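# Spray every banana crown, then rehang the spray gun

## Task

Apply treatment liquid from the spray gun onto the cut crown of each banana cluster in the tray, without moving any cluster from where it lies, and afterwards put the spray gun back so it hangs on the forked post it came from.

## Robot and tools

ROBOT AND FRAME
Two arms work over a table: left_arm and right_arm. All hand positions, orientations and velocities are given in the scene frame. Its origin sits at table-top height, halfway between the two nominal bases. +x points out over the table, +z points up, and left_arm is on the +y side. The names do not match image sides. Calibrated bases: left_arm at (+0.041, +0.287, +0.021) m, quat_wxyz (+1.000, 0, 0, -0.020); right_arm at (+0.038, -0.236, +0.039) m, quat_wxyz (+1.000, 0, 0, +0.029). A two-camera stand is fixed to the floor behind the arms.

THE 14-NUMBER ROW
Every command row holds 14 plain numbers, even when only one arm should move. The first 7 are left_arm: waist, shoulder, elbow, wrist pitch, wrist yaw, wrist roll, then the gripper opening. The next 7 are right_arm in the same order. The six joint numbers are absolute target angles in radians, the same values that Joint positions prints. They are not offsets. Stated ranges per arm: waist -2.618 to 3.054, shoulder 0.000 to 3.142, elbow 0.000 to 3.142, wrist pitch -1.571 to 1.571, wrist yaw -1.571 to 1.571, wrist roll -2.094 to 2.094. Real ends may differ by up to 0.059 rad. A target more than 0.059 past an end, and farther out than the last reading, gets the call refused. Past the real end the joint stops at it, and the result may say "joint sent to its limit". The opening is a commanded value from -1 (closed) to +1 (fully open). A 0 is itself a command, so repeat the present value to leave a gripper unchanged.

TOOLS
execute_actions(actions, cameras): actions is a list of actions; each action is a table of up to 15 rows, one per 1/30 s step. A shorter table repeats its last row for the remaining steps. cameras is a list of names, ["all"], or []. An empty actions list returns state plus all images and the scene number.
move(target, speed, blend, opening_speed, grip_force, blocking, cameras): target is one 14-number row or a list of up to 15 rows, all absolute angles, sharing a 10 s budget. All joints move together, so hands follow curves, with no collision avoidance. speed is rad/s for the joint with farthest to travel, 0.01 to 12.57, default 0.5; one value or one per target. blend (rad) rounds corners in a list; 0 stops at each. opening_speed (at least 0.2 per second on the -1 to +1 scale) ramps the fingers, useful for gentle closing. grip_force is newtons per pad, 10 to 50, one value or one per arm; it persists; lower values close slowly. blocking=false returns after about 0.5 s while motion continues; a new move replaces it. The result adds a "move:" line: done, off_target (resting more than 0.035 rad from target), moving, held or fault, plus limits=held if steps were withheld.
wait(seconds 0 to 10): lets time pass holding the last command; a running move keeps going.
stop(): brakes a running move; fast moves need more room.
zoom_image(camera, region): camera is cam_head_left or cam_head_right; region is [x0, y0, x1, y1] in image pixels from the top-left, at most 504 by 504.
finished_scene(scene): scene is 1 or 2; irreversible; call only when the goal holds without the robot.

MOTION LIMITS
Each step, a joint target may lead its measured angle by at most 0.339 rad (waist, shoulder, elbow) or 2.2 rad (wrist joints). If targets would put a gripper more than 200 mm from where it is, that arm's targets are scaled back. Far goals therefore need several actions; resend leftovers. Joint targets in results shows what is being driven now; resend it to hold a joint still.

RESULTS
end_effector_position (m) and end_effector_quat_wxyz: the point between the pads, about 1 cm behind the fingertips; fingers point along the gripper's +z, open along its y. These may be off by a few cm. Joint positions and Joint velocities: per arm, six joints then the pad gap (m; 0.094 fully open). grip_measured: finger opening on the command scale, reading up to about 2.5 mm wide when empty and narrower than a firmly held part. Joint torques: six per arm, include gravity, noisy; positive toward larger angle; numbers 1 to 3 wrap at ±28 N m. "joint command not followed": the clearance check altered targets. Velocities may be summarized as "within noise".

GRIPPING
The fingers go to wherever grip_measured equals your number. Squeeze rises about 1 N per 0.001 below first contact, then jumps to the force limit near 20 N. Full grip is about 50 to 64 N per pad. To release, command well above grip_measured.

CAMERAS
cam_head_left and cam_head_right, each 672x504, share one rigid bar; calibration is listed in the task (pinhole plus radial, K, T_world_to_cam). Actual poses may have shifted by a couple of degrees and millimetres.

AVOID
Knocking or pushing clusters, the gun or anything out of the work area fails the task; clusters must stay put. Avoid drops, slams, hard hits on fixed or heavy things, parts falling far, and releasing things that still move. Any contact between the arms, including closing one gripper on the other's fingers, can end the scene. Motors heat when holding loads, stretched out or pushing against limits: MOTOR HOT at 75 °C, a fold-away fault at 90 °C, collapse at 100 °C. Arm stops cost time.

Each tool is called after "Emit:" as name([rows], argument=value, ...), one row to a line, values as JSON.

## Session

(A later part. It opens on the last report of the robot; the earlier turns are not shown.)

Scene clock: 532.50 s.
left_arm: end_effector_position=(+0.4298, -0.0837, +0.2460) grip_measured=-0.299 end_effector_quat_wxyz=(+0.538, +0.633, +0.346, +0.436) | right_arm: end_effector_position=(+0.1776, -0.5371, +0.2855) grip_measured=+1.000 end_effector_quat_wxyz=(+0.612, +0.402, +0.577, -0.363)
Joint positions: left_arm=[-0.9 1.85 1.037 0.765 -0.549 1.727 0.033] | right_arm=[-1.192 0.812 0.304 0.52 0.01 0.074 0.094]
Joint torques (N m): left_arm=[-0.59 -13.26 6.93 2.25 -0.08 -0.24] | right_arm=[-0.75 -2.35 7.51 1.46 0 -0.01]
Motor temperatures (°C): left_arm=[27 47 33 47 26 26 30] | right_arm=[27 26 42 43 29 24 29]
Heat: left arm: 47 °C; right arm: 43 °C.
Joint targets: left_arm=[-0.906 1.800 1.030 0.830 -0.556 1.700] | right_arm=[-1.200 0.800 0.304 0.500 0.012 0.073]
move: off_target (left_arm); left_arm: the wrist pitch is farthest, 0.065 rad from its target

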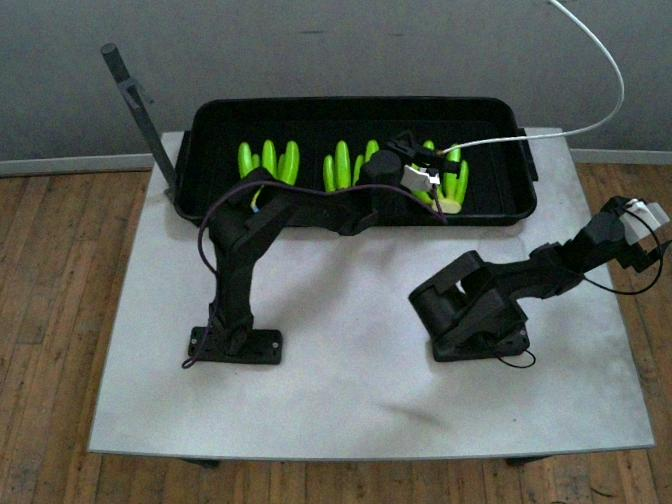

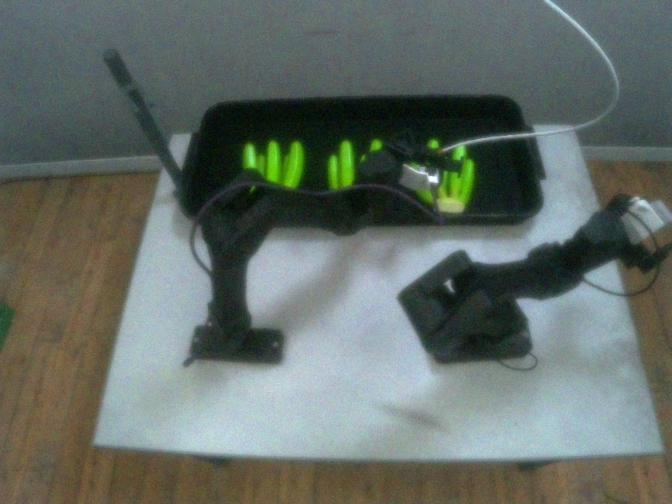

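Emit:
move([
  [-0.906,1.70,0.985,0.79,-0.556,1.7,-1,-1.2,0.8,0.304,0.5,0.012,0.073,1],
  [-0.95,1.70,0.985,0.79,-0.556,1.7,-1,-1.2,0.8,0.304,0.5,0.012,0.073,1],
  [-0.93,1.60,0.93,0.75,-0.556,1.7,-1,-1.2,0.8,0.304,0.5,0.012,0.073,1],
], speed=0.12, cameras=["all"])

Emit:
zoom_image(camera="cam_head_left", region=[330, 130, 480, 230])

Scene clock: 546.87 s.
left_arm: end_effector_position=(+0.3939, -0.0640, +0.2889) grip_measured=-0.299 end_effector_quat_wxyz=(+0.561, +0.623, +0.336, +0.429) | right_arm: end_effector_position=(+0.1776, -0.5371, +0.2855) grip_measured=+1.000 end_effector_quat_wxyz=(+0.612, +0.402, +0.577, -0.363)
Joint positions: left_arm=[-0.937 1.644 0.937 0.703 -0.553 1.727 0.033] | right_arm=[-1.192 0.812 0.304 0.52 0.01 0.074 0.094]
Joint torques (N m): left_arm=[0.66 -11.14 7.16 2.09 -0.05 -0.26] | right_arm=[-0.72 -2.22 7.62 1.44 -0.01 0]
Heat: left arm: 50 °C; right arm: 43 °C.
Joint targets: left_arm=[-0.930 1.600 0.930 0.750 -0.556 1.700] | right_arm=[-1.200 0.800 0.304 0.500 0.012 0.073]
move: off_target (left_arm); left_arm: the wrist pitch is farthest, 0.047 rad from its target

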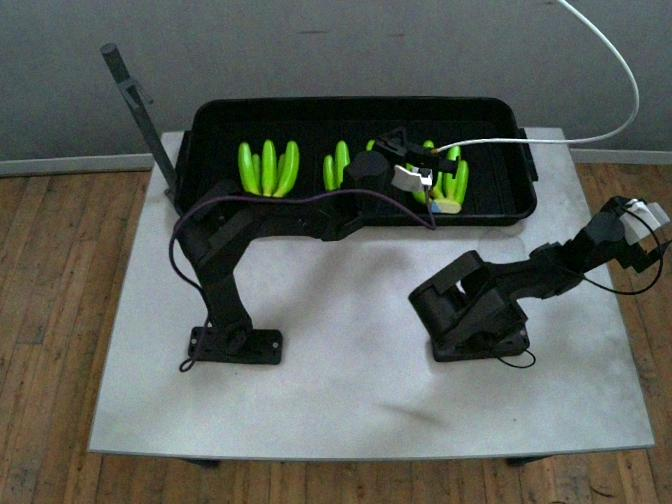

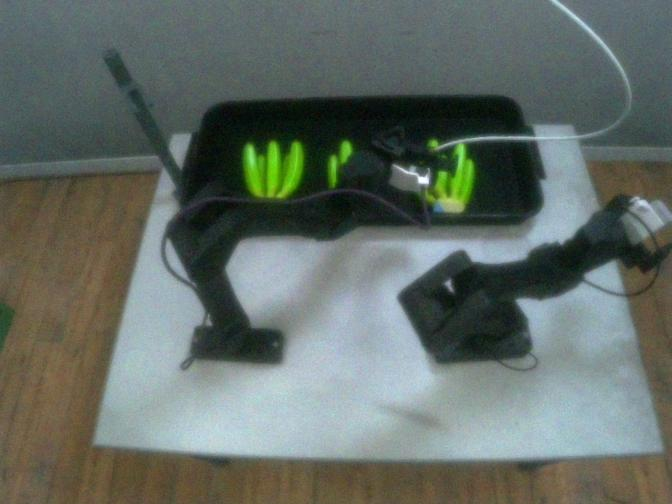

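Scaled by 3.360 from the camera's 672x504 image, which has a finer 960x720 frame.

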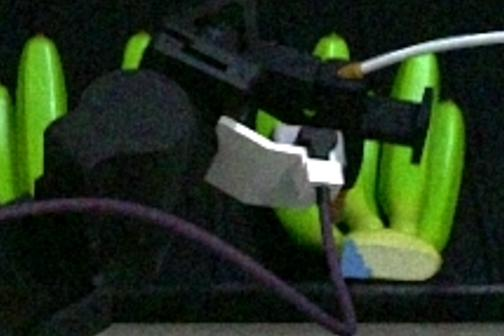

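Emit:
move([
  [-0.95,1.675,0.97,0.78,-0.575,1.7,-1,-1.2,0.8,0.304,0.5,0.012,0.073,1],
  [-0.97,1.75,1.01,0.81,-0.595,1.7,-1,-1.2,0.8,0.304,0.5,0.012,0.073,1],
  [-0.99,1.81,1.05,0.835,-0.615,1.7,-1,-1.2,0.8,0.304,0.5,0.012,0.073,1],
  [-0.95,1.80,1.06,0.835,-0.575,1.7,-1,-1.2,0.8,0.304,0.5,0.012,0.073,1],
  [-0.91,1.70,1.0,0.80,-0.545,1.7,-1,-1.2,0.8,0.304,0.5,0.012,0.073,1],
], speed=0.1, cameras=["all"])

Emit:
zoom_image(camera="cam_head_left", region=[330, 130, 480, 230])

Scene clock: 568.93 s.
left_arm: end_effector_position=(+0.4148, -0.0737, +0.2823) grip_measured=-0.299 end_effector_quat_wxyz=(+0.560, +0.612, +0.347, +0.438) | right_arm: end_effector_position=(+0.1776, -0.5371, +0.2855) grip_measured=+1.000 end_effector_quat_wxyz=(+0.612, +0.402, +0.577, -0.363)
Joint positions: left_arm=[-0.917 1.746 1.007 0.753 -0.565 1.727 0.033] | right_arm=[-1.192 0.812 0.304 0.52 0.01 0.074 0.094]
Joint torques (N m): left_arm=[0.66 -12.14 7.06 2.04 0.22 -0.23] | right_arm=[-0.64 -2.22 7.42 1.45 -0.04 -0.03]
Heat: left arm: 49 °C; right arm: 43 °C.
Joint targets: left_arm=[-0.910 1.700 1.000 0.800 -0.545 1.700] | right_arm=[-1.200 0.800 0.304 0.500 0.012 0.073]
move: off_target (left_arm); left_arm: the wrist pitch is farthest, 0.047 rad from its target

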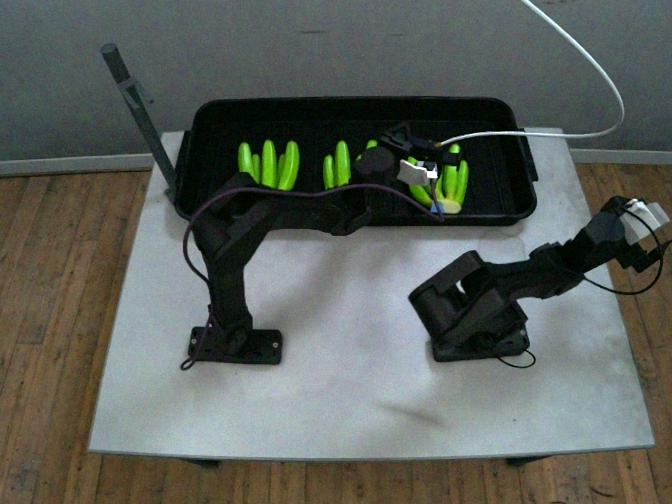

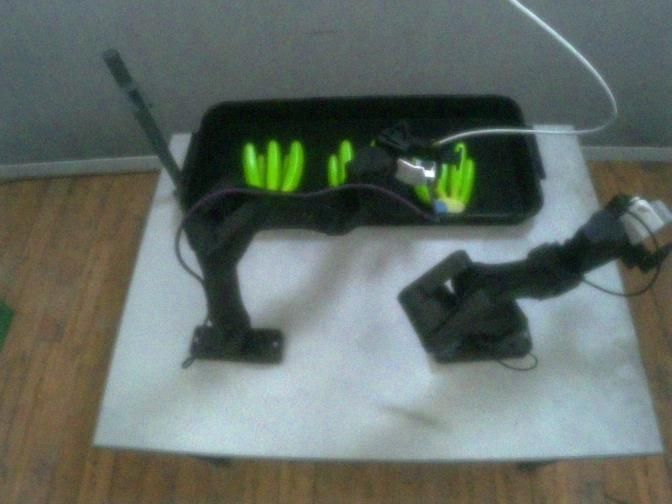

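Scaled by 3.360 from the camera's 672x504 image, which has a finer 960x720 frame.

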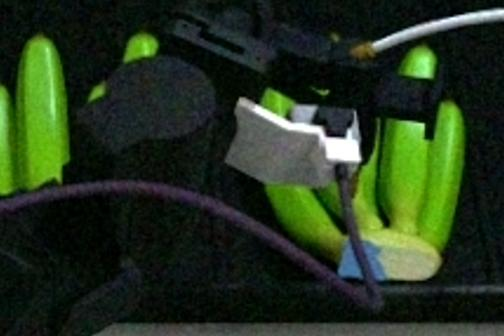

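Emit:
move([
  [-0.977,1.70,1.0,0.80,-0.61,1.7,-1,-1.2,0.8,0.304,0.5,0.012,0.073,1],
  [-1.012,1.775,1.045,0.825,-0.645,1.7,-1,-1.2,0.8,0.304,0.5,0.012,0.073,1],
  [-1.032,1.735,1.025,0.81,-0.665,1.7,-1,-1.2,0.8,0.304,0.5,0.012,0.073,1],
  [-0.965,1.62,0.95,0.77,-0.60,1.7,-1,-1.2,0.8,0.304,0.5,0.012,0.073,1],
], speed=0.1, cameras=["all"])

Emit:
zoom_image(camera="cam_head_left", region=[330, 130, 480, 230])

Scene clock: 585.80 s.
left_arm: end_effector_position=(+0.3891, -0.0698, +0.2926) grip_measured=-0.299 end_effector_quat_wxyz=(+0.561, +0.611, +0.347, +0.438) | right_arm: end_effector_position=(+0.1776, -0.5371, +0.2855) grip_measured=+1.000 end_effector_quat_wxyz=(+0.612, +0.402, +0.577, -0.363)
Joint positions: left_arm=[-0.972 1.665 0.957 0.723 -0.62 1.727 0.033] | right_arm=[-1.192 0.812 0.304 0.52 0.01 0.074 0.094]
Joint torques (N m): left_arm=[0.68 -11.33 7.16 2.11 0.23 -0.24] | right_arm=[-0.57 -2.28 7.49 1.5 0 -0.01]
Motor temperatures (°C): left_arm=[27 41 32 48 26 26 30] | right_arm=[27 26 42 43 29 24 29]
Heat: left arm: 48 °C; right arm: 43 °C.
Joint targets: left_arm=[-0.965 1.620 0.950 0.770 -0.600 1.700] | right_arm=[-1.200 0.800 0.304 0.500 0.012 0.073]
move: off_target (left_arm); left_arm: the wrist pitch is farthest, 0.047 rad from its target

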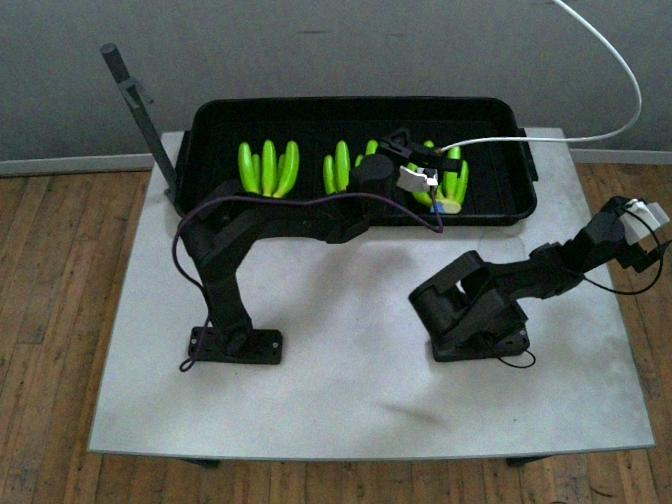

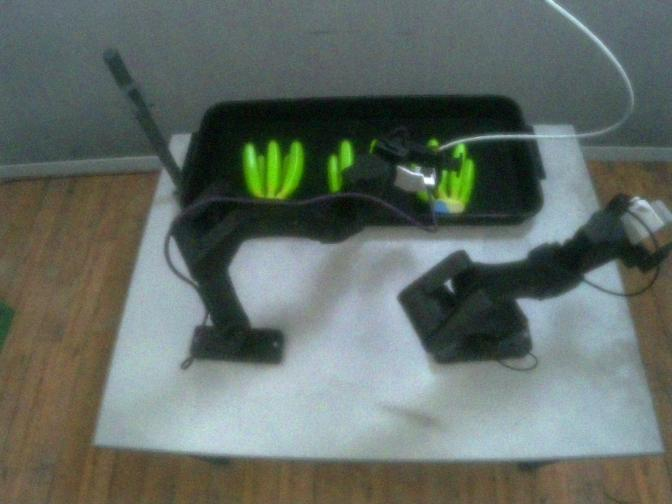

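Scaled by 3.360 from the camera's 672x504 image, which has a finer 960x720 frame.

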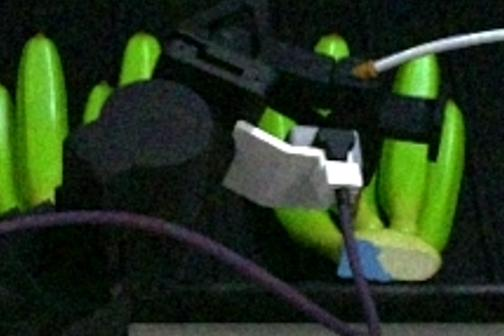

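Emit:
move([
  [-1.028,1.69,0.99,0.80,-0.663,1.7,-1,-1.2,0.8,0.304,0.5,0.012,0.073,1],
  [-1.05,1.65,0.97,0.79,-0.68,1.7,-1,-1.2,0.8,0.304,0.5,0.012,0.073,1],
], speed=0.1, cameras=["all"])

Emit:
zoom_image(camera="cam_head_left", region=[330, 130, 480, 230])

Scene clock: 602.57 s.
left_arm: end_effector_position=(+0.3677, -0.0883, +0.2855) grip_measured=-0.299 end_effector_quat_wxyz=(+0.562, +0.618, +0.340, +0.432) | right_arm: end_effector_position=(+0.1776, -0.5371, +0.2855) grip_measured=+1.000 end_effector_quat_wxyz=(+0.612, +0.402, +0.577, -0.363)
Joint positions: left_arm=[-1.044 1.685 0.957 0.734 -0.672 1.727 0.033] | right_arm=[-1.192 0.812 0.304 0.52 0.01 0.074 0.094]
Joint torques (N m): left_arm=[-0.55 -10.56 8.99 2.1 -0.11 -0.26] | right_arm=[-0.75 -2.41 7.42 1.45 0 0.05]
Heat: left arm: 49 °C; right arm: 43 °C.
Joint targets: left_arm=[-1.050 1.650 0.970 0.790 -0.680 1.700] | right_arm=[-1.200 0.800 0.304 0.500 0.012 0.073]
move: off_target (left_arm); left_arm: the wrist pitch is farthest, 0.056 rad from its target

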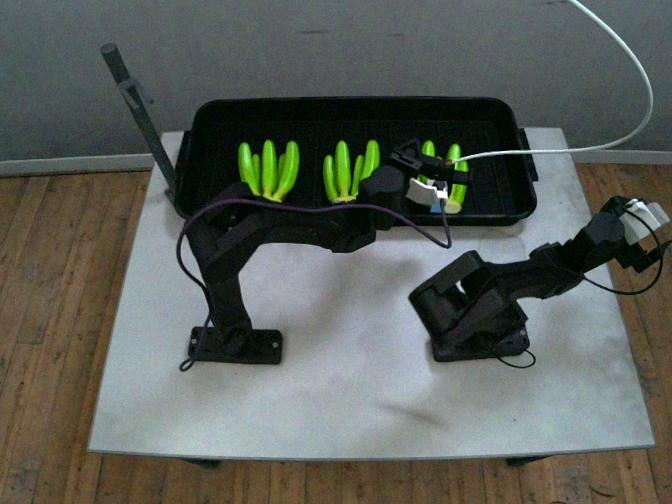

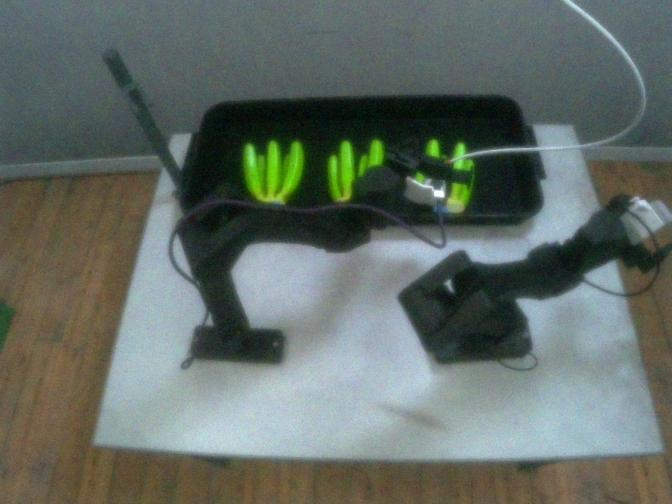

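Scaled by 3.360 from the camera's 672x504 image, which has a finer 960x720 frame.

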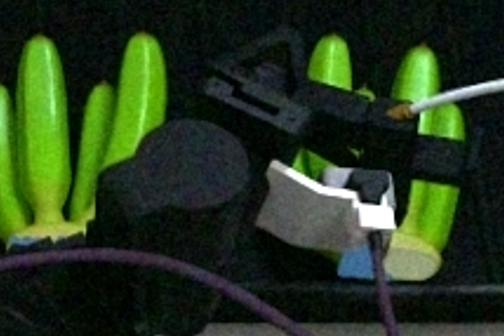

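Emit:
move([
  [-1.027,1.785,1.05,0.83,-0.66,1.7,-1,-1.2,0.8,0.304,0.5,0.012,0.073,1],
  [-1.054,1.845,1.085,0.85,-0.687,1.7,-1,-1.2,0.8,0.304,0.5,0.012,0.073,1],
], speed=0.06, cameras=["all"])

Emit:
zoom_image(camera="cam_head_left", region=[330, 130, 480, 230])

Scene clock: 615.37 s.
left_arm: end_effector_position=(+0.3814, -0.1154, +0.2599) grip_measured=-0.299 end_effector_quat_wxyz=(+0.555, +0.623, +0.340, +0.433) | right_arm: end_effector_position=(+0.1776, -0.5371, +0.2855) grip_measured=+1.000 end_effector_quat_wxyz=(+0.612, +0.402, +0.577, -0.363)
Joint positions: left_arm=[-1.047 1.836 1.042 0.784 -0.678 1.727 0.033] | right_arm=[-1.192 0.812 0.304 0.52 0.01 0.074 0.094]
Joint torques (N m): left_arm=[-0.64 -8.18 11.81 2.25 -0.13 -0.25] | right_arm=[-0.57 -2.29 7.69 1.46 -0.02 0.02]
Heat: left arm: 49 °C; right arm: 43 °C.
Joint targets: left_arm=[-1.054 1.845 1.085 0.850 -0.687 1.700] | right_arm=[-1.200 0.800 0.304 0.500 0.012 0.073]
move: off_target (left_arm); left_arm: the wrist pitch is farthest, 0.066 rad from its target

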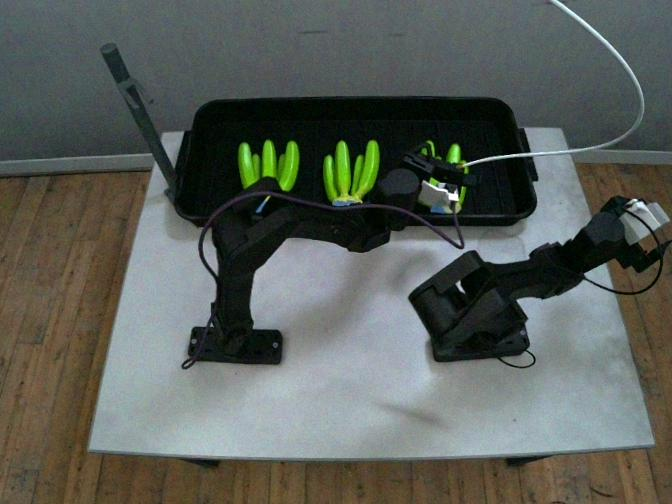

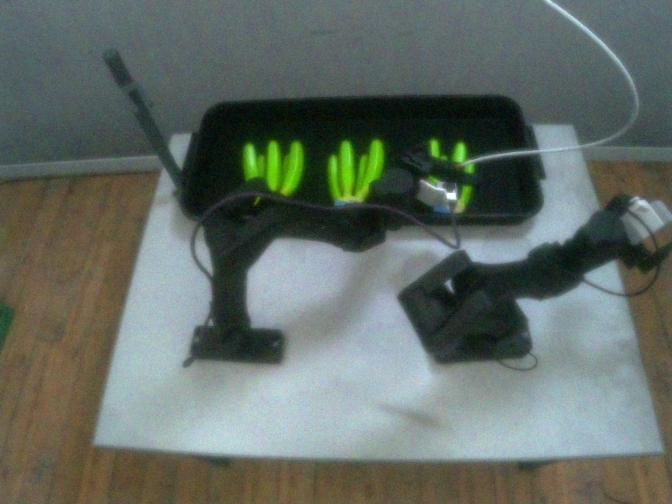

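Scaled by 3.360 from the camera's 672x504 image, which has a finer 960x720 frame.

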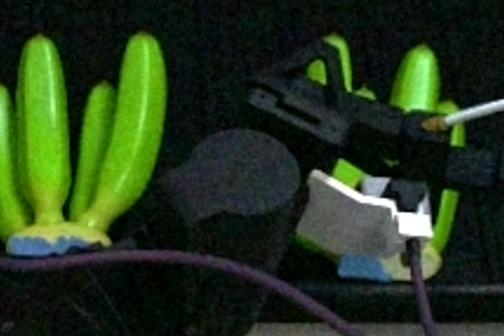

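Emit:
move([
  [-1.028,1.91,1.125,0.87,-0.66,1.7,-1,-1.2,0.8,0.304,0.5,0.012,0.073,1],
  [-1.06,1.96,1.155,0.885,-0.692,1.7,-1,-1.2,0.8,0.304,0.5,0.012,0.073,1],
  [-1.0,1.80,1.08,0.835,-0.64,1.7,-1,-1.2,0.8,0.304,0.5,0.012,0.073,1],
  [-0.92,1.60,1.0,0.77,-0.54,1.7,-1,-1.2,0.8,0.304,0.5,0.012,0.073,1],
  [-0.7,1.2,0.9,0.5,-0.34,1.7,-1,-1.2,0.8,0.304,0.5,0.012,0.073,1],
], speed=[0.08,0.08,0.1,0.3,0.5], blend=[0.01,0.01,0.01,0.03,0], cameras=["all"])

Emit:
zoom_image(camera="cam_head_left", region=[230, 130, 480, 230])

Emit:
zoom_image(camera="cam_head_left", region=[400, 170, 480, 230])

Scene clock: 633.33 s.
left_arm: end_effector_position=(+0.3928, +0.0505, +0.4021) grip_measured=-0.299 end_effector_quat_wxyz=(+0.599, +0.566, +0.340, +0.454) | right_arm: end_effector_position=(+0.1776, -0.5371, +0.2855) grip_measured=+1.000 end_effector_quat_wxyz=(+0.612, +0.402, +0.577, -0.363)
Joint positions: left_arm=[-0.705 1.225 0.909 0.453 -0.359 1.728 0.033] | right_arm=[-1.192 0.812 0.304 0.52 0.01 0.074 0.094]
Joint torques (N m): left_arm=[0.47 -6.26 7.57 2.15 0.25 -0.25] | right_arm=[-0.55 -2.33 7.75 1.43 -0.04 0]
Heat: left arm: 51 °C; right arm: 43 °C.
Joint targets: left_arm=[-0.700 1.200 0.900 0.500 -0.340 1.700] | right_arm=[-1.200 0.800 0.304 0.500 0.012 0.073]
move: off_target (left_arm); left_arm: the wrist pitch is farthest, 0.047 rad from its target

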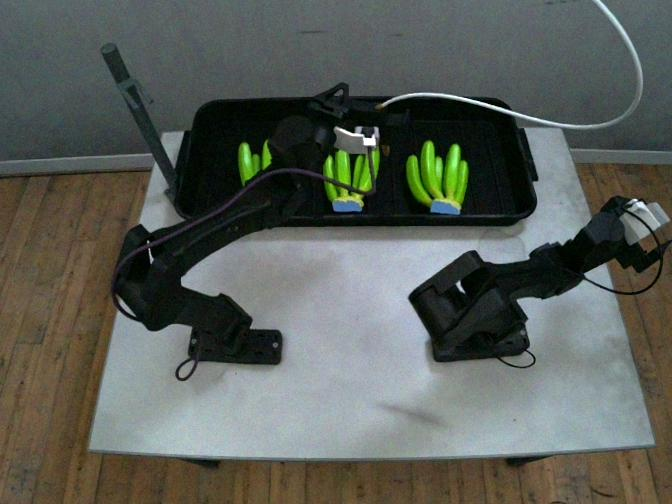

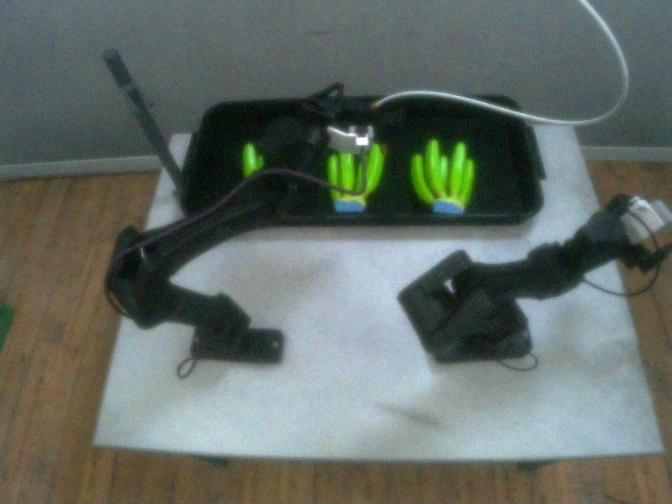

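Scaled by 2.016 from the camera's 672x504 image, which has a finer 960x720 frame.

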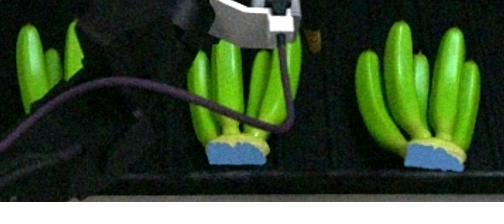

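Scaled by 6.300 from the camera's 672x504 image, which has a finer 960x720 frame.

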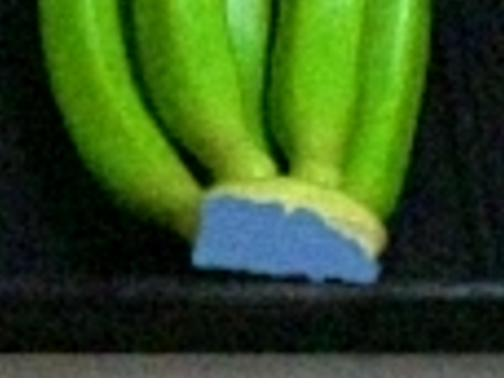

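Emit:
move(target=[0.3,0.5,0.5,0.2,0.0,1.5,-1,-1.2,0.8,0.304,0.5,0.012,0.073,1], speed=0.6, cameras=["all"])

Emit:
zoom_image(camera="cam_head_left", region=[230, 160, 380, 230])

Scene clock: 650.47 s.
left_arm: end_effector_position=(+0.3144, +0.3627, +0.3656) grip_measured=-0.299 end_effector_quat_wxyz=(+0.468, +0.384, +0.527, +0.596) | right_arm: end_effector_position=(+0.1776, -0.5371, +0.2855) grip_measured=+1.000 end_effector_quat_wxyz=(+0.612, +0.402, +0.577, -0.363)
Joint positions: left_arm=[0.293 0.516 0.507 0.159 -0.021 1.538 0.033] | right_arm=[-1.192 0.812 0.304 0.52 0.01 0.074 0.094]
Joint torques (N m): left_arm=[0.75 -0.23 7.57 2.05 0.32 -0.38] | right_arm=[-0.68 -2.43 7.68 1.49 0.03 0]
Heat: left arm: 51 °C; right arm: 43 °C.
Joint targets: left_arm=[0.300 0.500 0.500 0.200 0.000 1.500] | right_arm=[-1.200 0.800 0.304 0.500 0.012 0.073]
move: off_target (left_arm); left_arm: the wrist pitch is farthest, 0.041 rad from its target

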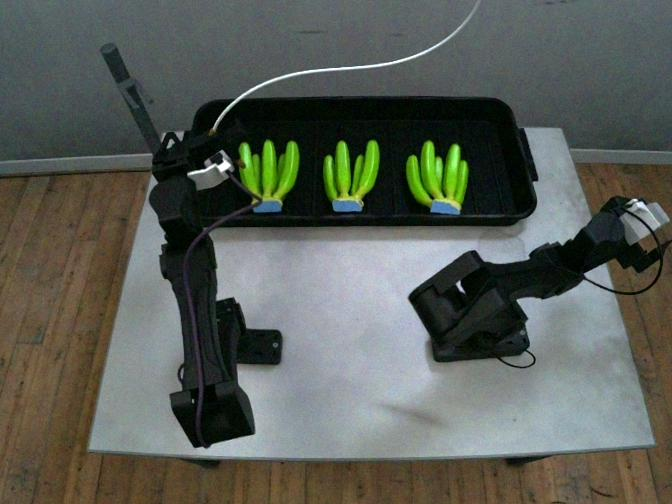

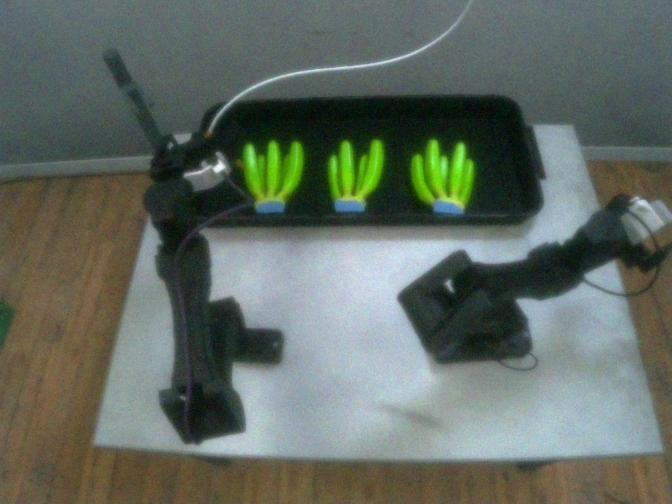

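Scaled by 3.360 from the camera's 672x504 image, which has a finer 960x720 frame.

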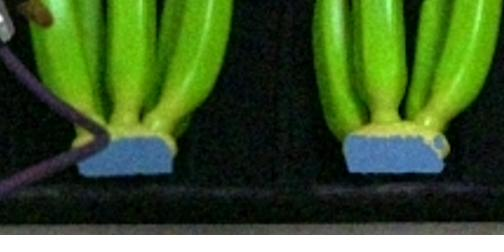

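Emit:
move([
  [0.37,0.50,0.46,0.15,-0.18,0.15,-1,-1.2,0.8,0.304,0.5,0.012,0.073,1],
  [0.438,0.93,0.52,0.475,-0.10,0.14,-1,-1.2,0.8,0.304,0.5,0.012,0.073,1],
], speed=[0.6,0.2], cameras=["all"])

Emit:
zoom_image(camera="cam_head_left", region=[100, 70, 220, 190])

Scene clock: 668.13 s.
left_arm: end_effector_position=(+0.3639, +0.4419, +0.2876) grip_measured=-0.299 end_effector_quat_wxyz=(+0.655, -0.121, +0.711, +0.224) | right_arm: end_effector_position=(+0.1776, -0.5371, +0.2855) grip_measured=+1.000 end_effector_quat_wxyz=(+0.612, +0.402, +0.577, -0.363)
Joint positions: left_arm=[0.429 0.928 0.474 0.413 -0.109 0.157 0.033] | right_arm=[-1.192 0.812 0.304 0.52 0.01 0.074 0.094]
Joint torques (N m): left_arm=[0.84 -1.62 12.94 2.31 0.11 -0.14] | right_arm=[-0.66 -2.14 7.58 1.46 -0.05 0.01]
Motor temperatures (°C): left_arm=[27 36 33 51 26 26 30] | right_arm=[27 26 43 43 29 24 29]
Heat: left arm: 51 °C; right arm: 43 °C.
Joint targets: left_arm=[0.438 0.930 0.520 0.475 -0.100 0.140] | right_arm=[-1.200 0.800 0.304 0.500 0.012 0.073]
move: off_target (left_arm); left_arm: the wrist pitch is farthest, 0.062 rad from its target

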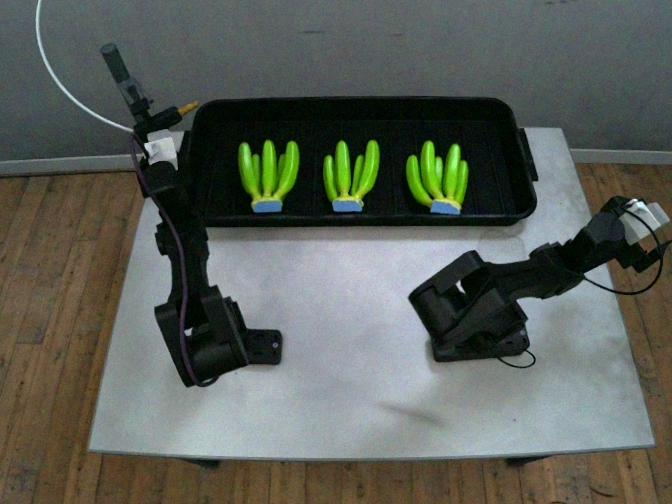

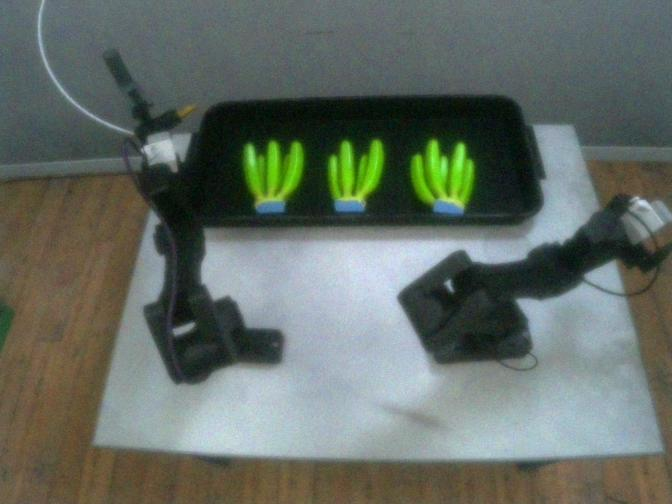

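Scaled by 4.200 from the camera's 672x504 image, which has a finer 960x720 frame.

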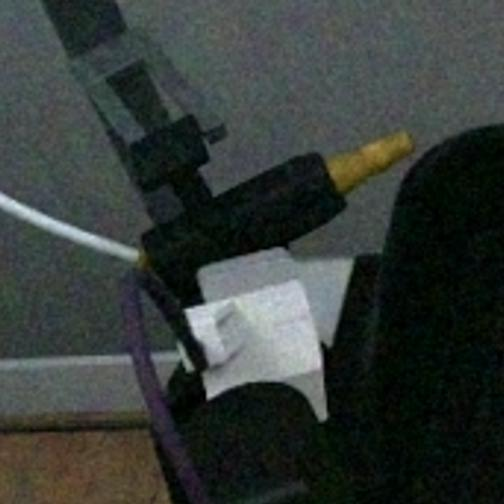

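Emit:
move([
  [0.445,0.925,0.555,0.54,-0.1,0.14,-1,-1.2,0.8,0.304,0.5,0.012,0.073,1],
  [0.468,1.285,0.665,0.725,-0.085,0.135,-1,-1.2,0.8,0.304,0.5,0.012,0.073,1],
], speed=0.15, cameras=["all"])

Emit:
zoom_image(camera="cam_head_left", region=[100, 70, 200, 180])

Scene clock: 687.40 s.
left_arm: end_effector_position=(+0.3984, +0.4600, +0.3153) grip_measured=-0.304 end_effector_quat_wxyz=(+0.720, -0.121, +0.641, +0.234) | right_arm: end_effector_position=(+0.1776, -0.5371, +0.2855) grip_measured=+1.000 end_effector_quat_wxyz=(+0.612, +0.402, +0.577, -0.363)
Joint positions: left_arm=[0.445 1.186 0.51 0.825 -0.094 0.142 0.033] | right_arm=[-1.192 0.812 0.304 0.52 0.01 0.074 0.094]
Joint torques (N m): left_arm=[2.3 4.97 23.43 0.74 0.12 -0.05] | right_arm=[-0.64 -2.41 7.45 1.48 0 0.02]
Heat: left arm: 50 °C; right arm: 43 °C.
Joint targets: left_arm=[0.468 1.285 0.665 0.725 -0.085 0.135] | right_arm=[-1.200 0.800 0.304 0.500 0.012 0.073]
move: off_target (left_arm); left_arm: the elbow is farthest, 0.155 rad from its target

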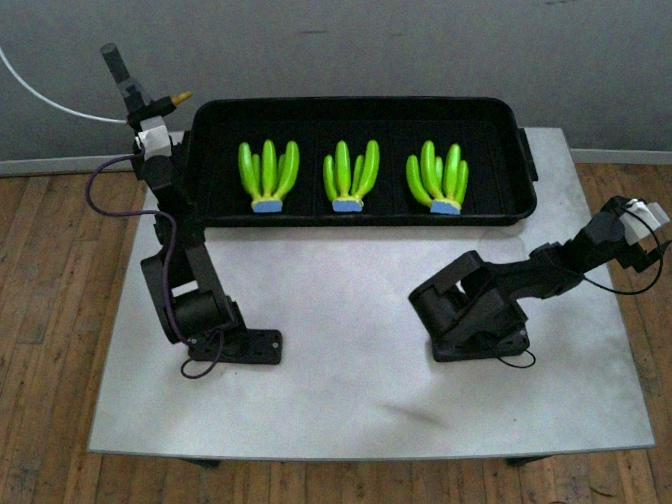

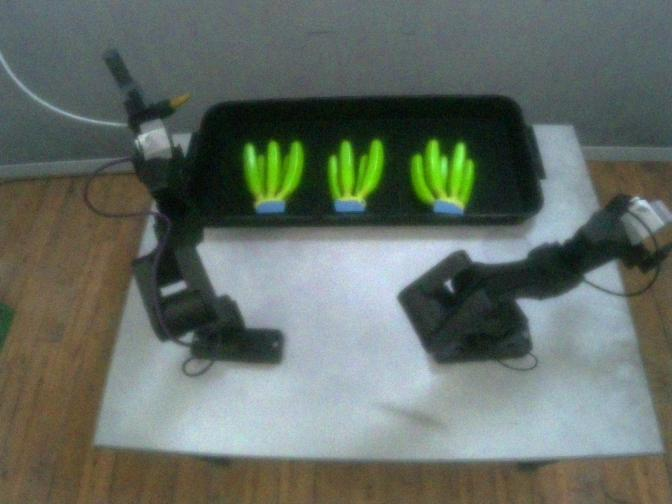

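Scaled by 4.582 from the camera's 672x504 image, which has a finer 960x720 frame.

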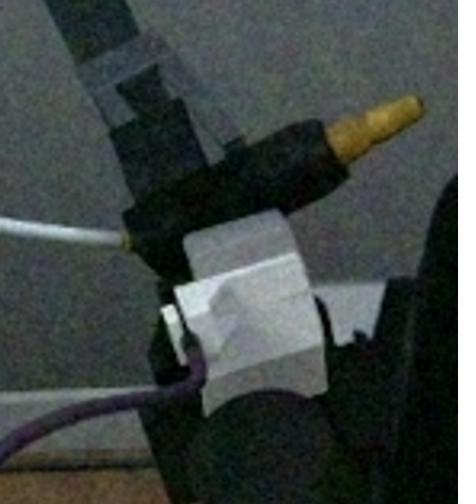

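Emit:
move([
  [0.445,1.15,0.50,0.80,-0.09,0.14,-1,-1.2,0.8,0.304,0.5,0.012,0.073,1],
  [0.445,0.98,0.52,0.50,-0.1,0.14,-1,-1.2,0.8,0.304,0.5,0.012,0.073,1],
], speed=0.2, cameras=["all"])

Emit:
zoom_image(camera="cam_head_left", region=[110, 60, 200, 150])

Emit:
zoom_image(camera="cam_head_right", region=[110, 60, 200, 150])

Scene clock: 704.63 s.
left_arm: end_effector_position=(+0.3754, +0.4497, +0.2821) grip_measured=-0.305 end_effector_quat_wxyz=(+0.651, -0.126, +0.716, +0.219) | right_arm: end_effector_position=(+0.1776, -0.5371, +0.2855) grip_measured=+1.000 end_effector_quat_wxyz=(+0.612, +0.402, +0.577, -0.363)
Joint positions: left_arm=[0.445 1.006 0.499 0.451 -0.092 0.146 0.033] | right_arm=[-1.192 0.812 0.304 0.52 0.01 0.074 0.094]
Joint torques (N m): left_arm=[0.05 -4.51 10.47 2.23 -0.08 -0.02] | right_arm=[-0.59 -2.41 7.6 1.53 -0.02 0.04]
Motor temperatures (°C): left_arm=[27 34 47 46 26 26 30] | right_arm=[27 26 43 43 29 24 29]
Heat: left arm: 47 °C; right arm: 43 °C.
Joint targets: left_arm=[0.445 0.980 0.520 0.500 -0.100 0.140] | right_arm=[-1.200 0.800 0.304 0.500 0.012 0.073]
move: off_target (left_arm); left_arm: the wrist pitch is farthest, 0.049 rad from its target

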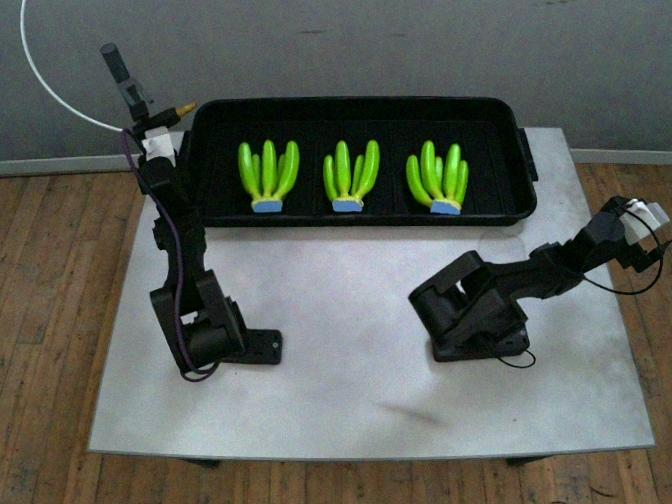

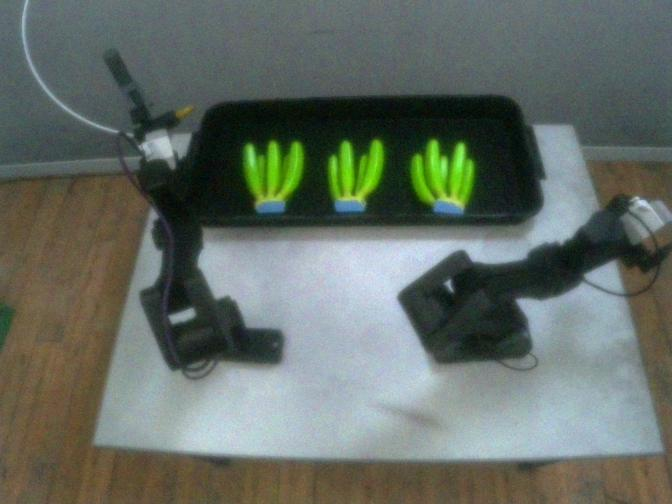

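Scaled by 5.600 from the camera's 672x504 image, which has a finer 960x720 frame.

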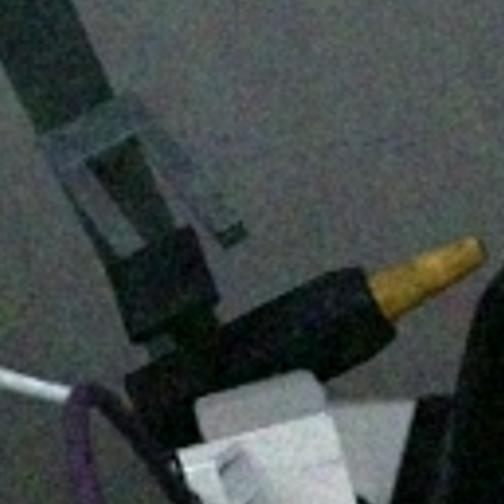

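Scaled by 5.600 from the camera's 672x504 image, which has a finer 960x720 frame.

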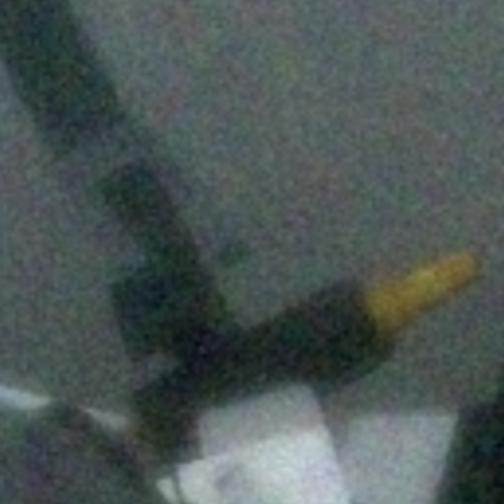

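Emit:
move([
  [0.437,0.86,0.48,0.40,-0.11,0.14,-1,-1.2,0.8,0.304,0.5,0.012,0.073,1],
  [0.440,0.92,0.70,0.14,-0.105,0.14,-1,-1.2,0.8,0.304,0.5,0.012,0.073,1],
], speed=0.25, cameras=["all"])

Emit:
zoom_image(camera="cam_head_left", region=[110, 60, 200, 150])

Scene clock: 740.50 s.
left_arm: end_effector_position=(+0.3634, +0.4451, +0.3019) grip_measured=-0.305 end_effector_quat_wxyz=(+0.610, -0.129, +0.753, +0.210) | right_arm: end_effector_position=(+0.1776, -0.5371, +0.2855) grip_measured=+1.000 end_effector_quat_wxyz=(+0.612, +0.402, +0.577, -0.363)
Joint positions: left_arm=[0.445 0.921 0.657 0.095 -0.095 0.146 0.033] | right_arm=[-1.192 0.812 0.304 0.52 0.01 0.074 0.094]
Joint torques (N m): left_arm=[-0.51 -1.84 12.83 2.18 -0.15 -0.02] | right_arm=[-0.66 -2.37 7.53 1.5 -0.06 0.02]
Motor temperatures (°C): left_arm=[27 33 38 51 26 26 30] | right_arm=[27 26 43 43 29 24 29]
Heat: left arm: 51 °C; right arm: 43 °C.
Joint targets: left_arm=[0.440 0.920 0.700 0.140 -0.105 0.140] | right_arm=[-1.200 0.800 0.304 0.500 0.012 0.073]
move: off_target (left_arm); left_arm: the wrist pitch is farthest, 0.045 rad from its target

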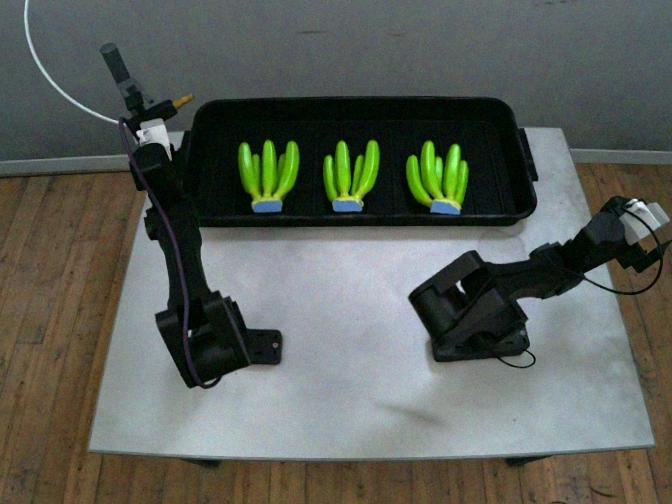

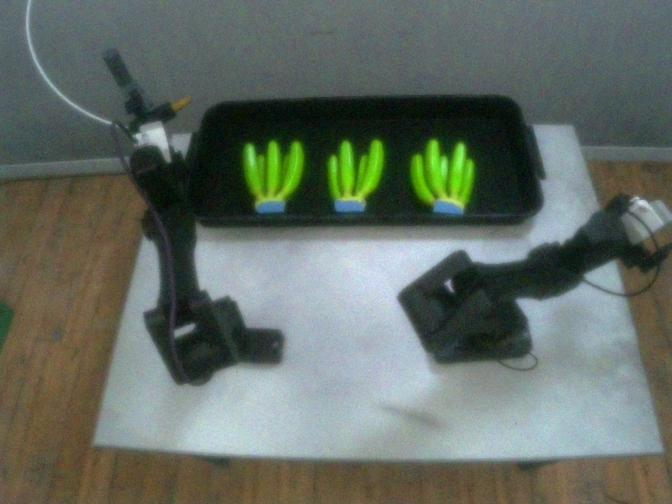

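Scaled by 5.600 from the camera's 672x504 image, which has a finer 960x720 frame.

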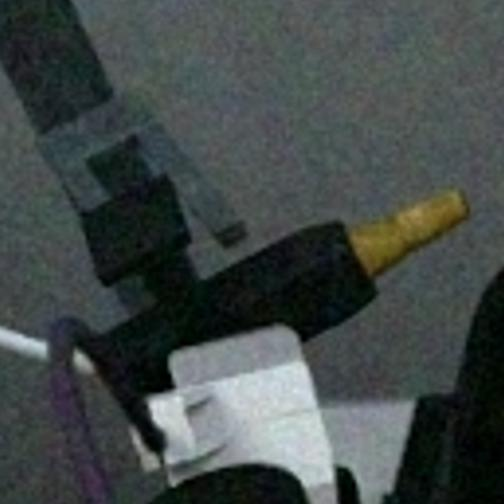

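Emit:
move([
  [0.425,0.92,0.70,0.14,-0.12,0.21,-1,-1.2,0.8,0.304,0.5,0.012,0.073,1],
], speed=0.25, cameras=["all"])

Emit:
zoom_image(camera="cam_head_left", region=[110, 60, 200, 150])

Scene clock: 753.20 s.
left_arm: end_effector_position=(+0.3644, +0.4429, +0.3017) grip_measured=-0.305 end_effector_quat_wxyz=(+0.602, -0.102, +0.757, +0.231) | right_arm: end_effector_position=(+0.1776, -0.5371, +0.2855) grip_measured=+1.000 end_effector_quat_wxyz=(+0.612, +0.402, +0.577, -0.363)
Joint positions: left_arm=[0.432 0.921 0.657 0.094 -0.107 0.214 0.033] | right_arm=[-1.192 0.812 0.304 0.52 0.01 0.074 0.094]
Joint torques (N m): left_arm=[-0.73 -1.84 12.82 2.17 -0.15 -0.01] | right_arm=[-0.72 -2.37 7.62 1.48 -0.02 0.07]
Heat: left arm: 51 °C; right arm: 43 °C.
Joint targets: left_arm=[0.425 0.920 0.700 0.140 -0.120 0.210] | right_arm=[-1.200 0.800 0.304 0.500 0.012 0.073]
move: off_target (left_arm); left_arm: the wrist pitch is farthest, 0.046 rad from its target

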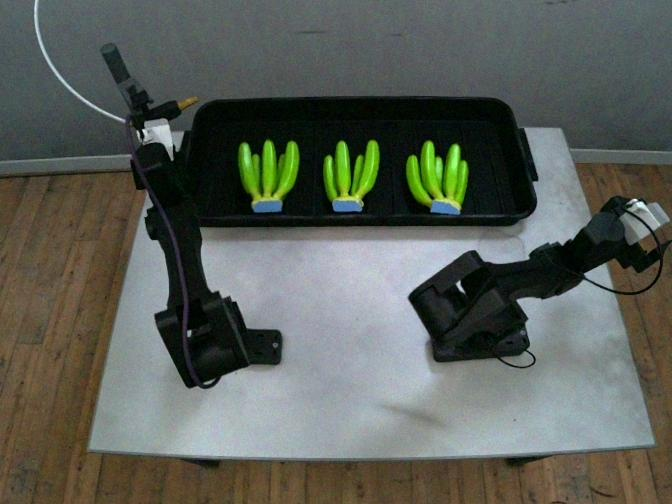

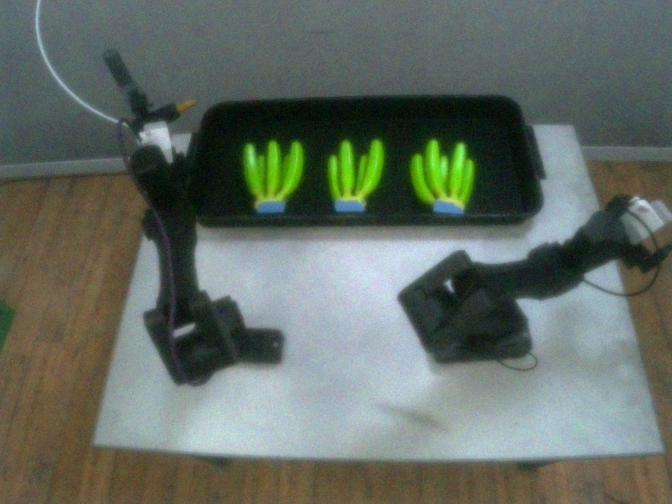

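Scaled by 5.600 from the camera's 672x504 image, which has a finer 960x720 frame.

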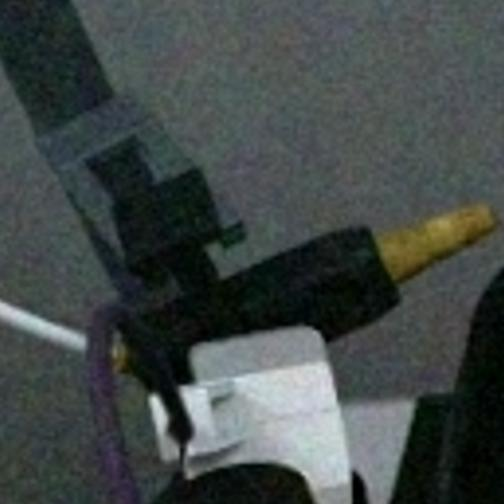

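Emit:
move([
  [0.445,1.10,0.778,0.225,-0.11,0.21,-1,-1.2,0.8,0.304,0.5,0.012,0.073,1],
  [0.458,1.255,0.868,0.287,-0.105,0.21,-1,-1.2,0.8,0.304,0.5,0.012,0.073,1],
], speed=0.12, blend=[0.02,0], cameras=["all"])

Emit:
zoom_image(camera="cam_head_left", region=[110, 60, 200, 150])

Scene clock: 768.23 s.
left_arm: end_effector_position=(+0.4216, +0.4797, +0.2787) grip_measured=-0.305 end_effector_quat_wxyz=(+0.570, -0.118, +0.779, +0.232) | right_arm: end_effector_position=(+0.1776, -0.5371, +0.2855) grip_measured=+1.000 end_effector_quat_wxyz=(+0.612, +0.402, +0.577, -0.363)
Joint positions: left_arm=[0.457 1.252 0.807 0.199 -0.115 0.208 0.033] | right_arm=[-1.192 0.812 0.304 0.52 0.01 0.074 0.094]
Joint torques (N m): left_arm=[0.12 -4.1 14.5 2.58 0.1 0.04] | right_arm=[-0.62 -2.3 7.68 1.45 -0.02 0.03]
Heat: left arm: 51 °C; right arm: 43 °C.
Joint targets: left_arm=[0.458 1.255 0.868 0.287 -0.105 0.210] | right_arm=[-1.200 0.800 0.304 0.500 0.012 0.073]
move: off_target (left_arm); left_arm: the wrist pitch is farthest, 0.088 rad from its target

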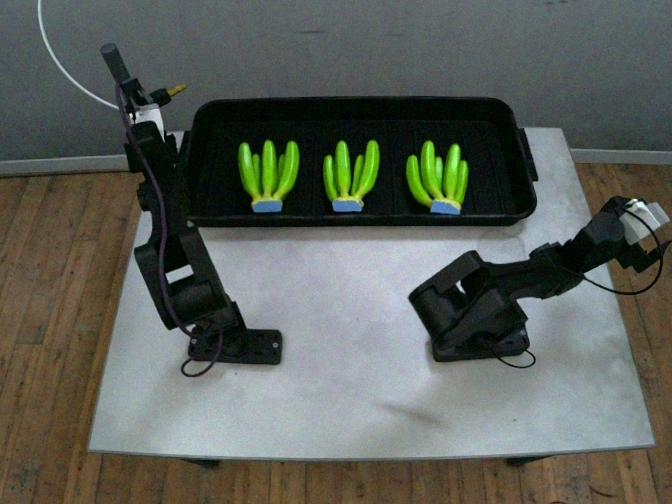

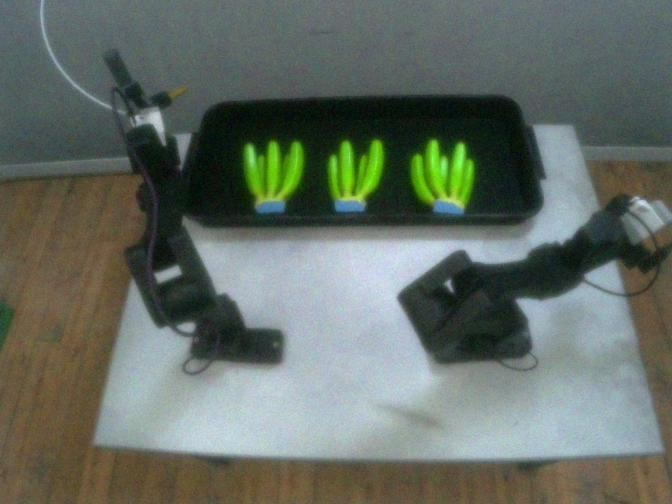

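Scaled by 5.600 from the camera's 672x504 image, which has a finer 960x720 frame.

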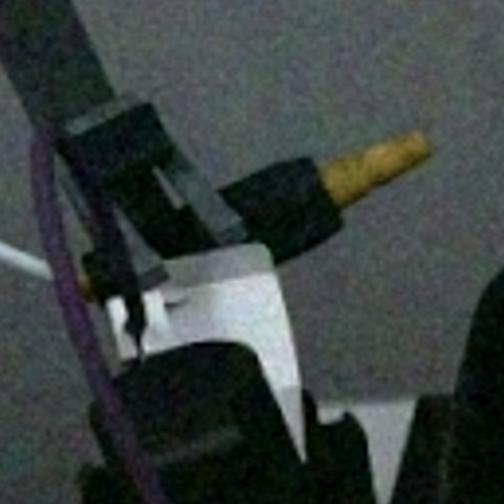

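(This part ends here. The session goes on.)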